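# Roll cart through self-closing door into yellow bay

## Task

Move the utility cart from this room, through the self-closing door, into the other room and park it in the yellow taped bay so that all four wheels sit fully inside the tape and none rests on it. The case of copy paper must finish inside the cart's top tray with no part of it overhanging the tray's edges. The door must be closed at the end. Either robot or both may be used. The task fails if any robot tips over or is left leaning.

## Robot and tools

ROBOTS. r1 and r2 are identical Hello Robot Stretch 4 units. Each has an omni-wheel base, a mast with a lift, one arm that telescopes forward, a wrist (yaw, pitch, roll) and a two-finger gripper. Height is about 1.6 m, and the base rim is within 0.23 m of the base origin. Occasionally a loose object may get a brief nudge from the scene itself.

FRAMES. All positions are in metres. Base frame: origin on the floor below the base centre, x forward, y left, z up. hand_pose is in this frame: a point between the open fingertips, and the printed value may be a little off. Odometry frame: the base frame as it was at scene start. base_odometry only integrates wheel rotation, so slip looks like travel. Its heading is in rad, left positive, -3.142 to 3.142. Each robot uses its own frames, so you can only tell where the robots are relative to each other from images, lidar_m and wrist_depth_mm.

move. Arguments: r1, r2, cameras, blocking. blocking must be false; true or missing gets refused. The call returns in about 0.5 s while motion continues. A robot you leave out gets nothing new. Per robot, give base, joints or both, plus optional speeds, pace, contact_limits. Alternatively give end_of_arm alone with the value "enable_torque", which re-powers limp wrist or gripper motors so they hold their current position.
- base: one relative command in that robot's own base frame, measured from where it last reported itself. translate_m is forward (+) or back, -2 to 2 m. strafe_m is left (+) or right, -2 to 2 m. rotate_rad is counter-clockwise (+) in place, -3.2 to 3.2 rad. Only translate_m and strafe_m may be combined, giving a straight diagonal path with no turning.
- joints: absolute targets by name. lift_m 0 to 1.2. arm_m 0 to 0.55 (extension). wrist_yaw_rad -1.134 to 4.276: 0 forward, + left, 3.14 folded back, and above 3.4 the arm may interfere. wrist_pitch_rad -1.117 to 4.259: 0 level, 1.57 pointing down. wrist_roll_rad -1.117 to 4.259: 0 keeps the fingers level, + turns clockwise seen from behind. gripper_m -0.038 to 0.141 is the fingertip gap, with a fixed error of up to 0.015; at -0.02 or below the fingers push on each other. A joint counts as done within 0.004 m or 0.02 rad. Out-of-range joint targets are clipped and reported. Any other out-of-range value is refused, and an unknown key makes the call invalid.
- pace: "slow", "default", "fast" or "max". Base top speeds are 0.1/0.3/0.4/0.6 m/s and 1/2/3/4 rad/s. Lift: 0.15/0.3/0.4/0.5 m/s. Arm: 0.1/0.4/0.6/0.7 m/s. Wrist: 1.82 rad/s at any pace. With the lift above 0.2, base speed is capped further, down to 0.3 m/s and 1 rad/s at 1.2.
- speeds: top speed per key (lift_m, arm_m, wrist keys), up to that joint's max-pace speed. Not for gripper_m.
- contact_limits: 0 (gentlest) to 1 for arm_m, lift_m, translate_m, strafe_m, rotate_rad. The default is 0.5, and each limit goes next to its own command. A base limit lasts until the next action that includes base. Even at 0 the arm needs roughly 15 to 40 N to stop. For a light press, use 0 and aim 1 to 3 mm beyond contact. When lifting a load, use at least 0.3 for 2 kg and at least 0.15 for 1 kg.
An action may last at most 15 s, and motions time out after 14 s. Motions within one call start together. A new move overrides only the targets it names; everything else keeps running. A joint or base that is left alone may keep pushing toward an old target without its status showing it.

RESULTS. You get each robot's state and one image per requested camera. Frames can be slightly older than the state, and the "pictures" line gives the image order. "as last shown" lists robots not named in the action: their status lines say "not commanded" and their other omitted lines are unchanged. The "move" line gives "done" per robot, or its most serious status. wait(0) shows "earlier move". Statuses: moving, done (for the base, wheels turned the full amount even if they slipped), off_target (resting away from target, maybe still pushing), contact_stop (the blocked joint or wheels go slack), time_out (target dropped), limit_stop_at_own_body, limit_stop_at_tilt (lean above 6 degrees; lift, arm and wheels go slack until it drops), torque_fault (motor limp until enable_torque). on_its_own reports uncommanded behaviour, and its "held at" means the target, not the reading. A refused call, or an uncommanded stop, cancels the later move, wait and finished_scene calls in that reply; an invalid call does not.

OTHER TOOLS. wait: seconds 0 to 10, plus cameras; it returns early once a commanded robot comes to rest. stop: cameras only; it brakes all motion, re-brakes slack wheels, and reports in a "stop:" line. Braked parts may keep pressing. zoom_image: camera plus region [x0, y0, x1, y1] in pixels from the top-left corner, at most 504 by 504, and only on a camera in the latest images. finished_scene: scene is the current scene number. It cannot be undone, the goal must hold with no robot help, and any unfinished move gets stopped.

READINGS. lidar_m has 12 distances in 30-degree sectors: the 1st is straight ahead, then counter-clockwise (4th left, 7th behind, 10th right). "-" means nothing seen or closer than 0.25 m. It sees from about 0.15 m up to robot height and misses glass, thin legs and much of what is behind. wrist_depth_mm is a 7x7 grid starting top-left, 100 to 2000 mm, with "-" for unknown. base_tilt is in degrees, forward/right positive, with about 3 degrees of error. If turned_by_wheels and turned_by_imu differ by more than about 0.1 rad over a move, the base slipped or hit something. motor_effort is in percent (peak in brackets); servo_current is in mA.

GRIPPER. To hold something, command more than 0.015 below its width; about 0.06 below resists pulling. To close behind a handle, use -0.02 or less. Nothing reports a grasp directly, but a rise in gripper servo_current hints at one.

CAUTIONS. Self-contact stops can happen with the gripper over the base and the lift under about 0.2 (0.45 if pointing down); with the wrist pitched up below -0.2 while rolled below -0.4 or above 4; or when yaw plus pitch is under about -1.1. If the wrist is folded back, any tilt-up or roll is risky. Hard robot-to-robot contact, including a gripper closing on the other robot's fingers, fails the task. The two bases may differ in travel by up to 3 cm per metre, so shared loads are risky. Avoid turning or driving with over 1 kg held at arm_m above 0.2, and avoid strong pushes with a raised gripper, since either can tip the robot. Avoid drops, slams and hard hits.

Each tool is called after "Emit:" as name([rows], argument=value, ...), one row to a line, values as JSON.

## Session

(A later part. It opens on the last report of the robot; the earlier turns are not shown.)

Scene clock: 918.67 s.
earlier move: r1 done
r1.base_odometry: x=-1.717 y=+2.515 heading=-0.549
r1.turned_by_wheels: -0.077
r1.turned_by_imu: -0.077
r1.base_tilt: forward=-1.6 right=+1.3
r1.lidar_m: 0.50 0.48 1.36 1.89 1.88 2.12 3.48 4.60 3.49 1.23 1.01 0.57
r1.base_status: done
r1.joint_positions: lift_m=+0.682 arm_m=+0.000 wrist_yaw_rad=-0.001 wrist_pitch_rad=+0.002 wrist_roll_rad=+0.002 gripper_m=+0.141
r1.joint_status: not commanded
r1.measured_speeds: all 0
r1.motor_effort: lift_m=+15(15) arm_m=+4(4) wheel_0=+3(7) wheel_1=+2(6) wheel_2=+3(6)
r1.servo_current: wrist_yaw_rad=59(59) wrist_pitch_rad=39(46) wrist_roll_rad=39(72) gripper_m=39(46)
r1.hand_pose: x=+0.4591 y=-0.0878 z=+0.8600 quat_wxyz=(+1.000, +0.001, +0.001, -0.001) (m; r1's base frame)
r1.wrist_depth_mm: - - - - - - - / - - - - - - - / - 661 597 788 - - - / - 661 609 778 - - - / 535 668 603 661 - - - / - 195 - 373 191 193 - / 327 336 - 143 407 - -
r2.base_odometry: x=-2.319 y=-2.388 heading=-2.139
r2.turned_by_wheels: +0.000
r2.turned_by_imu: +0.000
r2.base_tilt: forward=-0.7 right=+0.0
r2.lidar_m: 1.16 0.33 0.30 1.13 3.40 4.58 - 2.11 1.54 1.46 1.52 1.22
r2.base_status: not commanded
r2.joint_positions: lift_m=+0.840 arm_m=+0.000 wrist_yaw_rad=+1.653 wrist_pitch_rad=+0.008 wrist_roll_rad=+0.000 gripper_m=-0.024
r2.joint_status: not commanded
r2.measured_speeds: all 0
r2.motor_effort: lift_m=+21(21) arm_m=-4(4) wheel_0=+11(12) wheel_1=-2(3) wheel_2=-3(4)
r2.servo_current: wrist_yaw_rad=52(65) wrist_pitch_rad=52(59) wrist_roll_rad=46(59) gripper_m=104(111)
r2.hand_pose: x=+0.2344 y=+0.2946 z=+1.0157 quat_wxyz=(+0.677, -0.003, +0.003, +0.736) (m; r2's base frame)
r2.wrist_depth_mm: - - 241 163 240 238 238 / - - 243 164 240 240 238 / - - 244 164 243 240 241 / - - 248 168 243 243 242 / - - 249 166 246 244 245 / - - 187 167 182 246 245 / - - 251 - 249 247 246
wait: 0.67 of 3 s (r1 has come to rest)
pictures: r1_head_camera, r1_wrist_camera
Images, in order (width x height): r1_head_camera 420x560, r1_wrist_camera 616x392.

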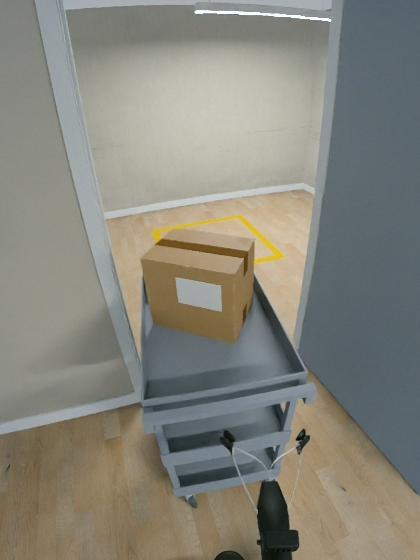

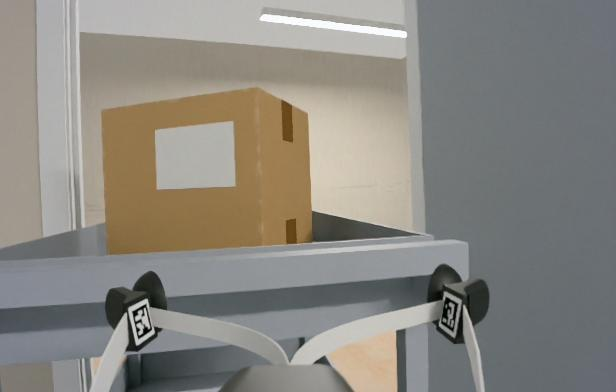

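Emit:
move(r1={"base":{"strafe_m":0.085},"pace":"slow"}, cameras=[], blocking=false)

Emit:
wait(seconds=3, cameras=[])

Emit:
move(r1={"base":{"translate_m":0.2},"pace":"slow","contact_limits":{"translate_m":0.4}}, cameras=[], blocking=false)

Emit:
wait(seconds=4, cameras=["r1_head_camera","r1_wrist_camera"])

Scene clock: 928.93 s.
move: r1 moving
r1.base_odometry: x=-1.709 y=+2.527 heading=-0.549
r1.turned_by_wheels: +0.000
r1.turned_by_imu: +0.000
r1.base_tilt: forward=-1.6 right=+1.2
r1.lidar_m: 0.49 0.50 1.31 1.90 1.87 2.13 3.46 4.59 3.49 1.25 1.01 0.57
r1.base_status: strafe_m moving
r1.joint_positions: lift_m=+0.682 arm_m=+0.000 wrist_yaw_rad=-0.001 wrist_pitch_rad=+0.002 wrist_roll_rad=+0.002 gripper_m=+0.141
r1.joint_status: not commanded
r1.measured_speeds: translate_m=+0.000 strafe_m=+0.055 rotate_rad=-0.002 lift_m=+0.000 arm_m=+0.000 wrist_yaw_rad=+0.000 wrist_pitch_rad=+0.000 wrist_roll_rad=+0.000
r1.motor_effort: lift_m=+15(15) arm_m=+4(4) wheel_0=-9(9) wheel_1=+4(9) wheel_2=+0(3)
r1.servo_current: wrist_yaw_rad=46(65) wrist_pitch_rad=33(46) wrist_roll_rad=52(59) gripper_m=46(46)
r1.hand_pose: x=+0.4591 y=-0.0878 z=+0.8600 quat_wxyz=(+1.000, +0.001, +0.001, -0.001) (m; r1's base frame)
r1.wrist_depth_mm: - - - - - - - / - - - - - - - / - 668 603 759 - - - / - 661 603 683 - - - / 512 668 609 621 - - - / - 194 - 373 191 193 - / 327 338 - 143 404 - -
r2: as last shown
r2.lidar_m: 1.16 0.32 0.30 1.11 3.39 4.58 - 2.13 1.54 1.46 1.52 1.22
r2.motor_effort: lift_m=+21(21) arm_m=-4(4) wheel_0=+12(12) wheel_1=-3(3) wheel_2=-3(4)
r2.servo_current: wrist_yaw_rad=59(59) wrist_pitch_rad=46(52) wrist_roll_rad=46(59) gripper_m=104(104)
r2.wrist_depth_mm: - - 241 163 240 239 236 / - - 244 163 241 240 238 / - - 246 164 243 242 240 / - - 248 167 244 243 242 / - - 249 166 246 244 243 / - - 187 167 183 245 245 / - - 251 - 248 248 247
pictures: none
No camera images: "cameras" was empty.

Scene clock: 930.43 s.
earlier move: r1 done
r1.base_odometry: x=-1.672 y=+2.587 heading=-0.549
r1.turned_by_wheels: +0.000
r1.turned_by_imu: +0.000
r1.base_tilt: forward=-1.6 right=+1.3
r1.lidar_m: 0.46 1.17 1.32 1.80 1.80 2.00 3.32 4.61 3.54 1.29 1.07 0.55
r1.base_status: done
r1.joint_positions: lift_m=+0.682 arm_m=+0.000 wrist_yaw_rad=-0.001 wrist_pitch_rad=+0.002 wrist_roll_rad=+0.002 gripper_m=+0.141
r1.joint_status: not commanded
r1.measured_speeds: all 0
r1.motor_effort: lift_m=+15(15) arm_m=+4(4) wheel_0=-2(10) wheel_1=+2(9) wheel_2=+0(3)
r1.servo_current: wrist_yaw_rad=52(65) wrist_pitch_rad=39(52) wrist_roll_rad=46(59) gripper_m=39(46)
r1.hand_pose: x=+0.4591 y=-0.0878 z=+0.8600 quat_wxyz=(+1.000, +0.001, +0.001, -0.001) (m; r1's base frame)
r1.wrist_depth_mm: - - - - - - - / - - - - - - - / - - 634 609 - - - / - - 634 609 - - - / - 640 640 603 - - - / - 193 175 - 188 193 - / 314 330 338 143 - 402 -
r2.base_odometry: x=-2.319 y=-2.388 heading=-2.139
r2.turned_by_wheels: +0.000
r2.turned_by_imu: +0.000
r2.base_tilt: forward=-0.7 right=+0.0
r2.lidar_m: 1.15 0.31 0.29 1.18 3.42 4.56 - 2.14 1.54 1.44 1.51 1.23
r2.base_status: not commanded
r2.joint_positions: lift_m=+0.840 arm_m=+0.000 wrist_yaw_rad=+1.653 wrist_pitch_rad=+0.008 wrist_roll_rad=+0.000 gripper_m=-0.024
r2.joint_status: not commanded
r2.measured_speeds: all 0
r2.motor_effort: lift_m=+21(21) arm_m=-4(4) wheel_0=+12(12) wheel_1=-3(3) wheel_2=-3(4)
r2.servo_current: wrist_yaw_rad=46(59) wrist_pitch_rad=46(59) wrist_roll_rad=52(59) gripper_m=104(111)
r2.hand_pose: x=+0.2344 y=+0.2946 z=+1.0157 quat_wxyz=(+0.677, -0.003, +0.003, +0.736) (m; r2's base frame)
r2.wrist_depth_mm: - - 243 163 239 238 236 / - - 243 164 242 240 239 / - - 246 164 242 242 240 / - - 247 168 244 243 240 / - - 248 166 246 245 244 / - - 186 167 182 246 246 / - - 252 - 249 247 248
wait: 1.50 of 3 s (r1 has come to rest)
pictures: none
No camera images: "cameras" was empty.

Scene clock: 930.93 s.
move: r1 moving
r1.base_odometry: x=-1.662 y=+2.581 heading=-0.548
r1.turned_by_wheels: +0.000
r1.turned_by_imu: +0.000
r1.base_tilt: forward=-1.6 right=+1.3
r1.lidar_m: 0.48 1.15 1.30 1.83 1.83 2.03 3.33 4.64 3.55 1.29 1.09 0.54
r1.base_status: translate_m moving
r1.joint_positions: lift_m=+0.682 arm_m=+0.000 wrist_yaw_rad=-0.001 wrist_pitch_rad=+0.002 wrist_roll_rad=+0.002 gripper_m=+0.141
r1.joint_status: not commanded
r1.measured_speeds: translate_m=+0.049 strafe_m=-0.001 rotate_rad=+0.001 lift_m=+0.000 arm_m=+0.000 wrist_yaw_rad=+0.000 wrist_pitch_rad=+0.000 wrist_roll_rad=+0.000
r1.motor_effort: lift_m=+15(15) arm_m=+4(4) wheel_0=+5(9) wheel_1=+4(5) wheel_2=-6(6)
r1.servo_current: wrist_yaw_rad=26(78) wrist_pitch_rad=39(52) wrist_roll_rad=39(65) gripper_m=46(46)
r1.contact_limits: translate_m 0.4
r1.hand_pose: x=+0.4591 y=-0.0878 z=+0.8600 quat_wxyz=(+1.000, +0.001, +0.001, -0.001) (m; r1's base frame)
r1.wrist_depth_mm: - - - - - - - / - - - - - - - / - - 621 591 - - - / - 878 627 585 - - - / - 603 627 597 - - - / - 195 - - 187 196 - / 303 319 327 143 - 402 -
r2: as last shown
r2.lidar_m: 1.16 0.30 0.32 1.19 3.38 4.58 - 2.10 1.55 1.47 1.53 1.24
r2.motor_effort: lift_m=+21(21) arm_m=-4(4) wheel_0=+12(12) wheel_1=-3(3) wheel_2=-4(4)
r2.servo_current: wrist_yaw_rad=46(52) wrist_pitch_rad=59(59) wrist_roll_rad=46(59) gripper_m=104(104)
r2.wrist_depth_mm: - - 241 163 240 238 238 / - - 244 163 241 240 238 / - - 246 164 244 241 240 / - - 247 167 245 242 242 / - - 249 166 246 244 244 / - - 186 167 182 246 246 / - - 251 - 249 248 247
pictures: none
No camera images: "cameras" was empty.

Scene clock: 933.73 s.
earlier move: r1 done
r1.base_odometry: x=-1.502 y=+2.483 heading=-0.548
r1.turned_by_wheels: +0.000
r1.turned_by_imu: +0.000
r1.base_tilt: forward=-1.6 right=+1.3
r1.lidar_m: 0.45 0.47 1.11 1.78 1.89 2.10 3.47 4.78 3.48 1.16 0.99 0.55
r1.base_status: done
r1.joint_positions: lift_m=+0.682 arm_m=+0.000 wrist_yaw_rad=-0.001 wrist_pitch_rad=+0.002 wrist_roll_rad=+0.002 gripper_m=+0.141
r1.joint_status: not commanded
r1.measured_speeds: all 0
r1.motor_effort: lift_m=+15(15) arm_m=+4(4) wheel_0=+2(9) wheel_1=+3(7) wheel_2=-2(14)
r1.servo_current: wrist_yaw_rad=39(78) wrist_pitch_rad=39(59) wrist_roll_rad=39(65) gripper_m=39(52)
r1.contact_limits: translate_m 0.4
r1.hand_pose: x=+0.4592 y=-0.0878 z=+0.8600 quat_wxyz=(+1.000, +0.001, +0.001, -0.001) (m; r1's base frame)
r1.wrist_depth_mm: - - - - - 1118 - / - - 559 - - 1138 - / - 609 544 683 - - - / - 615 554 668 - - - / 549 621 554 627 - - - / - 193 - - 187 194 - / 285 293 303 143 330 1008 -
r2.base_odometry: x=-2.319 y=-2.388 heading=-2.139
r2.turned_by_wheels: +0.000
r2.turned_by_imu: +0.000
r2.base_tilt: forward=-0.7 right=+0.1
r2.lidar_m: 1.15 0.34 0.31 1.17 3.41 4.57 - 2.14 1.51 1.46 1.53 1.21
r2.base_status: not commanded
r2.joint_positions: lift_m=+0.840 arm_m=+0.000 wrist_yaw_rad=+1.653 wrist_pitch_rad=+0.008 wrist_roll_rad=+0.000 gripper_m=-0.024
r2.joint_status: not commanded
r2.measured_speeds: all 0
r2.motor_effort: lift_m=+21(21) arm_m=-4(4) wheel_0=+12(12) wheel_1=-3(3) wheel_2=-4(4)
r2.servo_current: wrist_yaw_rad=52(65) wrist_pitch_rad=52(59) wrist_roll_rad=39(59) gripper_m=104(111)
r2.hand_pose: x=+0.2344 y=+0.2946 z=+1.0157 quat_wxyz=(+0.677, -0.003, +0.003, +0.736) (m; r2's base frame)
r2.wrist_depth_mm: - - 242 163 238 238 237 / - - 244 164 242 240 239 / - - 245 165 242 242 240 / - - 246 167 243 243 242 / - - 249 166 245 245 243 / - - 187 167 182 246 245 / - - 251 - 248 246 247
wait: 2.80 of 4 s (r1 has come to rest)
pictures: r1_head_camera, r1_wrist_camera
Images, in order (width x height): r1_head_camera 420x560, r1_wrist_camera 616x392.

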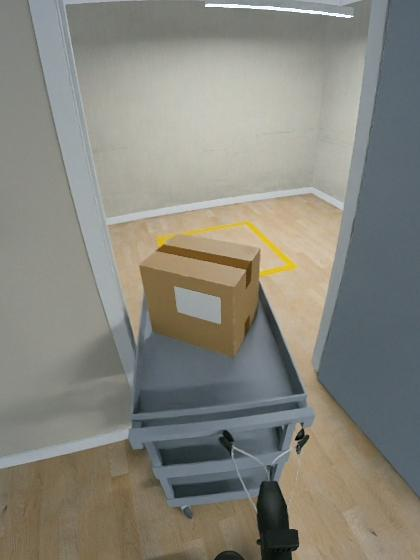

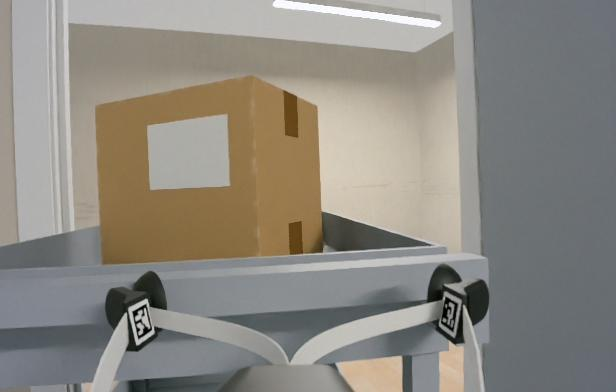

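Emit:
move(r1={"base":{"translate_m":-0.02},"pace":"slow"}, cameras=[], blocking=false)

Emit:
wait(seconds=3, cameras=[])

Emit:
move(r1={"base":{"strafe_m":0.085},"pace":"slow"}, cameras=[], blocking=false)

Emit:
wait(seconds=3, cameras=[])

Emit:
move(r1={"base":{"translate_m":0.3},"pace":"slow","contact_limits":{"translate_m":0.4}}, cameras=[], blocking=false)

Emit:
wait(seconds=5, cameras=["r1_head_camera","r1_wrist_camera"])

Scene clock: 977.37 s.
move: r1 moving
r1.base_odometry: x=-1.512 y=+2.489 heading=-0.549
r1.turned_by_wheels: +0.000
r1.turned_by_imu: +0.000
r1.base_tilt: forward=-1.6 right=+1.3
r1.lidar_m: 0.48 0.49 1.12 1.81 1.87 2.12 3.46 4.79 3.47 1.18 1.01 0.55
r1.base_status: translate_m moving
r1.joint_positions: lift_m=+0.682 arm_m=+0.000 wrist_yaw_rad=-0.001 wrist_pitch_rad=+0.002 wrist_roll_rad=+0.002 gripper_m=+0.141
r1.joint_status: not commanded
r1.measured_speeds: translate_m=-0.042 strafe_m=+0.000 rotate_rad=+0.000 lift_m=+0.000 arm_m=+0.000 wrist_yaw_rad=+0.000 wrist_pitch_rad=+0.000 wrist_roll_rad=+0.000
r1.motor_effort: lift_m=+15(15) arm_m=+4(4) wheel_0=-2(8) wheel_1=-4(5) wheel_2=+3(7)
r1.servo_current: wrist_yaw_rad=59(65) wrist_pitch_rad=46(46) wrist_roll_rad=39(59) gripper_m=39(46)
r1.hand_pose: x=+0.4592 y=-0.0878 z=+0.8600 quat_wxyz=(+1.000, +0.001, +0.001, -0.001) (m; r1's base frame)
r1.wrist_depth_mm: - - - - - 1118 - / - - 585 - - 1160 - / 741 621 559 691 - 1160 - / - 627 559 683 - - - / 544 627 564 591 - - - / - 193 176 - 187 194 - / 293 303 312 143 340 1042 -
r2: as last shown
r2.base_tilt: forward=-0.7 right=+0.0
r2.lidar_m: 1.15 0.32 0.30 1.18 3.41 4.59 - 2.12 1.52 1.46 1.52 1.22
r2.motor_effort: lift_m=+21(21) arm_m=-4(4) wheel_0=+12(12) wheel_1=-3(3) wheel_2=-3(4)
r2.servo_current: wrist_yaw_rad=39(52) wrist_pitch_rad=52(59) wrist_roll_rad=59(59) gripper_m=104(104)
r2.wrist_depth_mm: - - 243 163 240 238 238 / - - 245 164 241 241 239 / - - 245 165 242 241 241 / - - 247 167 243 243 242 / - - 248 166 246 244 245 / - - 186 167 182 245 246 / - - 251 - 249 246 246
pictures: none
No camera images: "cameras" was empty.

Scene clock: 978.03 s.
earlier move: r1 done
r1.base_odometry: x=-1.519 y=+2.493 heading=-0.549
r1.turned_by_wheels: +0.000
r1.turned_by_imu: +0.000
r1.base_tilt: forward=-1.6 right=+1.3
r1.lidar_m: 0.45 0.47 1.14 1.82 1.86 2.11 3.43 4.75 3.48 1.17 0.99 0.53
r1.base_status: done
r1.joint_positions: lift_m=+0.682 arm_m=+0.000 wrist_yaw_rad=-0.001 wrist_pitch_rad=+0.002 wrist_roll_rad=+0.002 gripper_m=+0.141
r1.joint_status: not commanded
r1.measured_speeds: all 0
r1.motor_effort: lift_m=+15(15) arm_m=+4(4) wheel_0=-4(8) wheel_1=-4(6) wheel_2=+1(7)
r1.servo_current: wrist_yaw_rad=65(65) wrist_pitch_rad=33(52) wrist_roll_rad=65(65) gripper_m=39(52)
r1.hand_pose: x=+0.4592 y=-0.0878 z=+0.8600 quat_wxyz=(+1.000, +0.001, +0.001, -0.001) (m; r1's base frame)
r1.wrist_depth_mm: 759 - - - - 1138 - / 759 - - - - 1118 - / - 634 564 699 - 1182 - / - 634 564 683 - 1182 - / 517 634 574 640 - - - / - 193 176 - 187 194 - / 304 312 320 143 349 1025 -
r2.base_odometry: x=-2.319 y=-2.388 heading=-2.139
r2.turned_by_wheels: +0.000
r2.turned_by_imu: +0.000
r2.base_tilt: forward=-0.7 right=+0.0
r2.lidar_m: 1.15 0.35 0.32 1.16 3.41 4.57 - 2.17 1.56 1.46 1.51 1.22
r2.base_status: not commanded
r2.joint_positions: lift_m=+0.840 arm_m=+0.000 wrist_yaw_rad=+1.653 wrist_pitch_rad=+0.008 wrist_roll_rad=+0.000 gripper_m=-0.024
r2.joint_status: not commanded
r2.measured_speeds: all 0
r2.motor_effort: lift_m=+21(21) arm_m=-4(4) wheel_0=+12(12) wheel_1=-3(3) wheel_2=-4(4)
r2.servo_current: wrist_yaw_rad=46(59) wrist_pitch_rad=52(59) wrist_roll_rad=46(59) gripper_m=104(104)
r2.hand_pose: x=+0.2344 y=+0.2946 z=+1.0157 quat_wxyz=(+0.677, -0.003, +0.003, +0.736) (m; r2's base frame)
r2.wrist_depth_mm: - - 242 163 241 239 237 / - - 244 164 241 241 238 / - - 245 164 242 241 240 / - - 246 168 244 243 242 / - - 249 166 246 245 244 / - - 187 167 182 247 245 / - - 251 - 250 247 246
wait: 0.67 of 3 s (r1 has come to rest)
pictures: none
No camera images: "cameras" was empty.

Scene clock: 978.53 s.
move: r1 moving
r1.base_odometry: x=-1.511 y=+2.505 heading=-0.549
r1.turned_by_wheels: +0.000
r1.turned_by_imu: +0.000
r1.base_tilt: forward=-1.6 right=+1.3
r1.lidar_m: 0.46 0.48 1.14 1.80 1.87 2.09 3.41 4.79 3.52 1.15 1.01 0.54
r1.base_status: strafe_m moving
r1.joint_positions: lift_m=+0.682 arm_m=+0.000 wrist_yaw_rad=-0.001 wrist_pitch_rad=+0.002 wrist_roll_rad=+0.002 gripper_m=+0.141
r1.joint_status: not commanded
r1.measured_speeds: translate_m=+0.000 strafe_m=+0.056 rotate_rad=-0.001 lift_m=+0.000 arm_m=+0.000 wrist_yaw_rad=+0.000 wrist_pitch_rad=+0.000 wrist_roll_rad=+0.000
r1.motor_effort: lift_m=+15(15) arm_m=+4(4) wheel_0=-5(8) wheel_1=+7(8) wheel_2=+1(1)
r1.servo_current: wrist_yaw_rad=46(65) wrist_pitch_rad=52(52) wrist_roll_rad=46(65) gripper_m=39(46)
r1.hand_pose: x=+0.4592 y=-0.0878 z=+0.8600 quat_wxyz=(+1.000, +0.001, +0.001, -0.001) (m; r1's base frame)
r1.wrist_depth_mm: - - - - - 1138 - / - - - - - 1138 - / - 640 574 676 - - - / - 640 569 627 - - - / 492 640 580 627 - - - / - 194 176 - 188 193 - / 301 310 315 143 351 345 -
r2: as last shown
r2.lidar_m: 1.16 0.35 0.33 1.18 3.40 4.61 - 2.13 1.52 1.45 1.52 1.21
r2.motor_effort: lift_m=+21(21) arm_m=-4(4) wheel_0=+12(12) wheel_1=-3(3) wheel_2=-3(4)
r2.servo_current: wrist_yaw_rad=39(52) wrist_pitch_rad=52(52) wrist_roll_rad=46(52) gripper_m=104(111)
r2.wrist_depth_mm: - - 242 163 239 237 237 / - - 243 164 240 239 239 / - - 244 164 242 242 240 / - - 248 167 244 242 242 / - - 248 166 247 244 244 / - - 186 167 182 247 245 / - - 251 - 248 247 247
pictures: none
No camera images: "cameras" was empty.

Scene clock: 980.03 s.
earlier move: r1 done
r1.base_odometry: x=-1.475 y=+2.566 heading=-0.549
r1.turned_by_wheels: +0.000
r1.turned_by_imu: +0.000
r1.base_tilt: forward=-1.6 right=+1.3
r1.lidar_m: 0.47 0.46 1.11 1.79 1.79 2.01 3.27 4.81 3.57 1.22 1.08 0.54
r1.base_status: done
r1.joint_positions: lift_m=+0.682 arm_m=+0.000 wrist_yaw_rad=-0.001 wrist_pitch_rad=+0.002 wrist_roll_rad=+0.002 gripper_m=+0.141
r1.joint_status: not commanded
r1.measured_speeds: all 0
r1.motor_effort: lift_m=+15(15) arm_m=+4(4) wheel_0=-2(9) wheel_1=+4(9) wheel_2=+0(1)
r1.servo_current: wrist_yaw_rad=26(65) wrist_pitch_rad=46(52) wrist_roll_rad=46(72) gripper_m=46(52)
r1.hand_pose: x=+0.4592 y=-0.0878 z=+0.8600 quat_wxyz=(+1.000, +0.001, +0.001, -0.001) (m; r1's base frame)
r1.wrist_depth_mm: - - - - - - - / - - - 661 - - - / - 699 603 564 - - - / - - 615 569 - - - / 389 627 609 564 - - - / - 195 - - 187 196 - / 293 303 312 144 917 368 -
r2.base_odometry: x=-2.319 y=-2.388 heading=-2.139
r2.turned_by_wheels: +0.000
r2.turned_by_imu: +0.000
r2.base_tilt: forward=-0.7 right=+0.0
r2.lidar_m: 1.14 0.33 0.32 1.27 3.38 4.59 - 2.12 1.55 1.46 1.52 1.23
r2.base_status: not commanded
r2.joint_positions: lift_m=+0.840 arm_m=+0.000 wrist_yaw_rad=+1.653 wrist_pitch_rad=+0.008 wrist_roll_rad=+0.000 gripper_m=-0.024
r2.joint_status: not commanded
r2.measured_speeds: all 0
r2.motor_effort: lift_m=+21(21) arm_m=-4(4) wheel_0=+11(12) wheel_1=-3(3) wheel_2=-3(4)
r2.servo_current: wrist_yaw_rad=52(65) wrist_pitch_rad=46(59) wrist_roll_rad=39(59) gripper_m=104(111)
r2.hand_pose: x=+0.2344 y=+0.2946 z=+1.0157 quat_wxyz=(+0.677, -0.003, +0.003, +0.736) (m; r2's base frame)
r2.wrist_depth_mm: - - 241 163 240 239 236 / - - 243 164 241 240 239 / - - 246 164 243 242 241 / - - 246 167 245 242 241 / - - 249 166 246 245 244 / - - 186 167 182 247 246 / - - 252 - 248 248 247
wait: 1.50 of 3 s (r1 has come to rest)
pictures: none
No camera images: "cameras" was empty.

Scene clock: 980.53 s.
move: r1 moving
r1.base_odometry: x=-1.464 y=+2.559 heading=-0.549
r1.turned_by_wheels: +0.000
r1.turned_by_imu: +0.000
r1.base_tilt: forward=-1.6 right=+1.3
r1.lidar_m: 0.46 0.47 1.09 1.73 1.81 2.03 3.31 4.82 3.59 1.25 1.06 0.52
r1.base_status: translate_m moving
r1.joint_positions: lift_m=+0.682 arm_m=+0.000 wrist_yaw_rad=-0.001 wrist_pitch_rad=+0.002 wrist_roll_rad=+0.002 gripper_m=+0.141
r1.joint_status: not commanded
r1.measured_speeds: translate_m=+0.047 strafe_m=+0.000 rotate_rad=-0.002 lift_m=+0.000 arm_m=+0.000 wrist_yaw_rad=+0.000 wrist_pitch_rad=+0.000 wrist_roll_rad=+0.000
r1.motor_effort: lift_m=+15(15) arm_m=+4(4) wheel_0=+3(7) wheel_1=+5(7) wheel_2=-6(6)
r1.servo_current: wrist_yaw_rad=59(59) wrist_pitch_rad=39(46) wrist_roll_rad=52(72) gripper_m=33(46)
r1.contact_limits: translate_m 0.4
r1.hand_pose: x=+0.4592 y=-0.0878 z=+0.8600 quat_wxyz=(+1.000, +0.001, +0.001, -0.001) (m; r1's base frame)
r1.wrist_depth_mm: - - - - - - - / - - - 591 - - - / - 699 591 549 - - - / - 699 597 554 - - - / 394 634 597 559 - - - / - 193 - - 183 196 - / 285 291 298 145 325 1756 -
r2: as last shown
r2.base_tilt: forward=-0.7 right=+0.1
r2.lidar_m: 1.15 0.35 0.32 1.25 3.42 4.60 - 2.14 1.55 1.48 1.52 1.21
r2.motor_effort: lift_m=+21(21) arm_m=-4(4) wheel_0=+11(12) wheel_1=-2(3) wheel_2=-4(4)
r2.servo_current: wrist_yaw_rad=59(59) wrist_pitch_rad=46(59) wrist_roll_rad=39(46) gripper_m=104(111)
r2.wrist_depth_mm: - - 242 163 239 238 237 / - - 243 164 241 240 238 / - - 245 164 243 241 240 / - - 247 167 244 244 244 / - - 248 166 246 245 243 / - - 186 167 182 246 246 / - - 251 - 248 247 246
pictures: none
No camera images: "cameras" was empty.

Scene clock: 984.30 s.
earlier move: r1 done
r1.base_odometry: x=-1.219 y=+2.409 heading=-0.549
r1.turned_by_wheels: +0.000
r1.turned_by_imu: +0.000
r1.base_tilt: forward=-1.6 right=+1.3
r1.lidar_m: 0.45 0.46 0.78 1.30 1.90 2.10 3.49 5.10 3.50 0.99 0.95 0.51
r1.base_status: done
r1.joint_positions: lift_m=+0.682 arm_m=+0.000 wrist_yaw_rad=-0.001 wrist_pitch_rad=+0.002 wrist_roll_rad=+0.002 gripper_m=+0.141
r1.joint_status: not commanded
r1.measured_speeds: all 0
r1.motor_effort: lift_m=+15(15) arm_m=+4(4) wheel_0=+2(10) wheel_1=+2(8) wheel_2=-3(11)
r1.servo_current: wrist_yaw_rad=46(72) wrist_pitch_rad=46(59) wrist_roll_rad=46(72) gripper_m=39(52)
r1.contact_limits: translate_m 0.4
r1.hand_pose: x=+0.4592 y=-0.0877 z=+0.8600 quat_wxyz=(+1.000, +0.001, +0.001, -0.001) (m; r1's base frame)
r1.wrist_depth_mm: - - - - - - - / - - 559 - - - 866 / - 574 535 - - - 878 / - 580 539 - - - - / 621 580 539 661 - - - / - 193 - - 186 195 - / 282 290 301 144 340 1863 -
r2.base_odometry: x=-2.319 y=-2.388 heading=-2.139
r2.turned_by_wheels: +0.000
r2.turned_by_imu: +0.001
r2.base_tilt: forward=-0.7 right=+0.0
r2.lidar_m: 1.14 0.31 0.30 1.24 3.40 4.59 - 2.14 1.56 1.46 1.51 1.21
r2.base_status: not commanded
r2.joint_positions: lift_m=+0.840 arm_m=+0.000 wrist_yaw_rad=+1.653 wrist_pitch_rad=+0.008 wrist_roll_rad=+0.000 gripper_m=-0.024
r2.joint_status: not commanded
r2.measured_speeds: all 0
r2.motor_effort: lift_m=+21(21) arm_m=-4(4) wheel_0=+12(12) wheel_1=-2(3) wheel_2=-4(4)
r2.servo_current: wrist_yaw_rad=46(65) wrist_pitch_rad=52(59) wrist_roll_rad=46(59) gripper_m=104(111)
r2.hand_pose: x=+0.2344 y=+0.2946 z=+1.0157 quat_wxyz=(+0.677, -0.003, +0.003, +0.736) (m; r2's base frame)
r2.wrist_depth_mm: - - 242 163 241 238 237 / - - 243 164 240 240 239 / - - 246 164 242 241 240 / - - 247 167 245 243 242 / - - 249 166 247 244 244 / - - 186 167 182 246 245 / - - 250 - 248 246 246
wait: 3.77 of 5 s (r1 has come to rest)
pictures: r1_head_camera, r1_wrist_camera
Images, in order (width x height): r1_head_camera 420x560, r1_wrist_camera 616x392.

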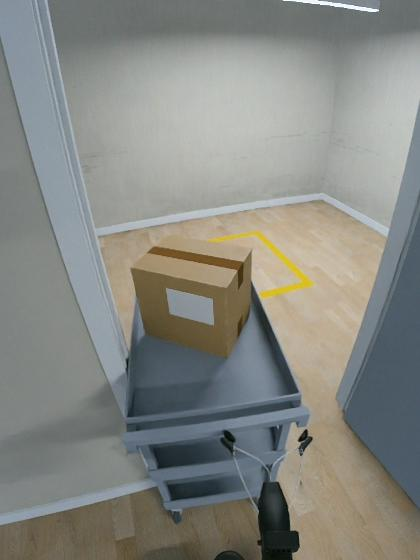

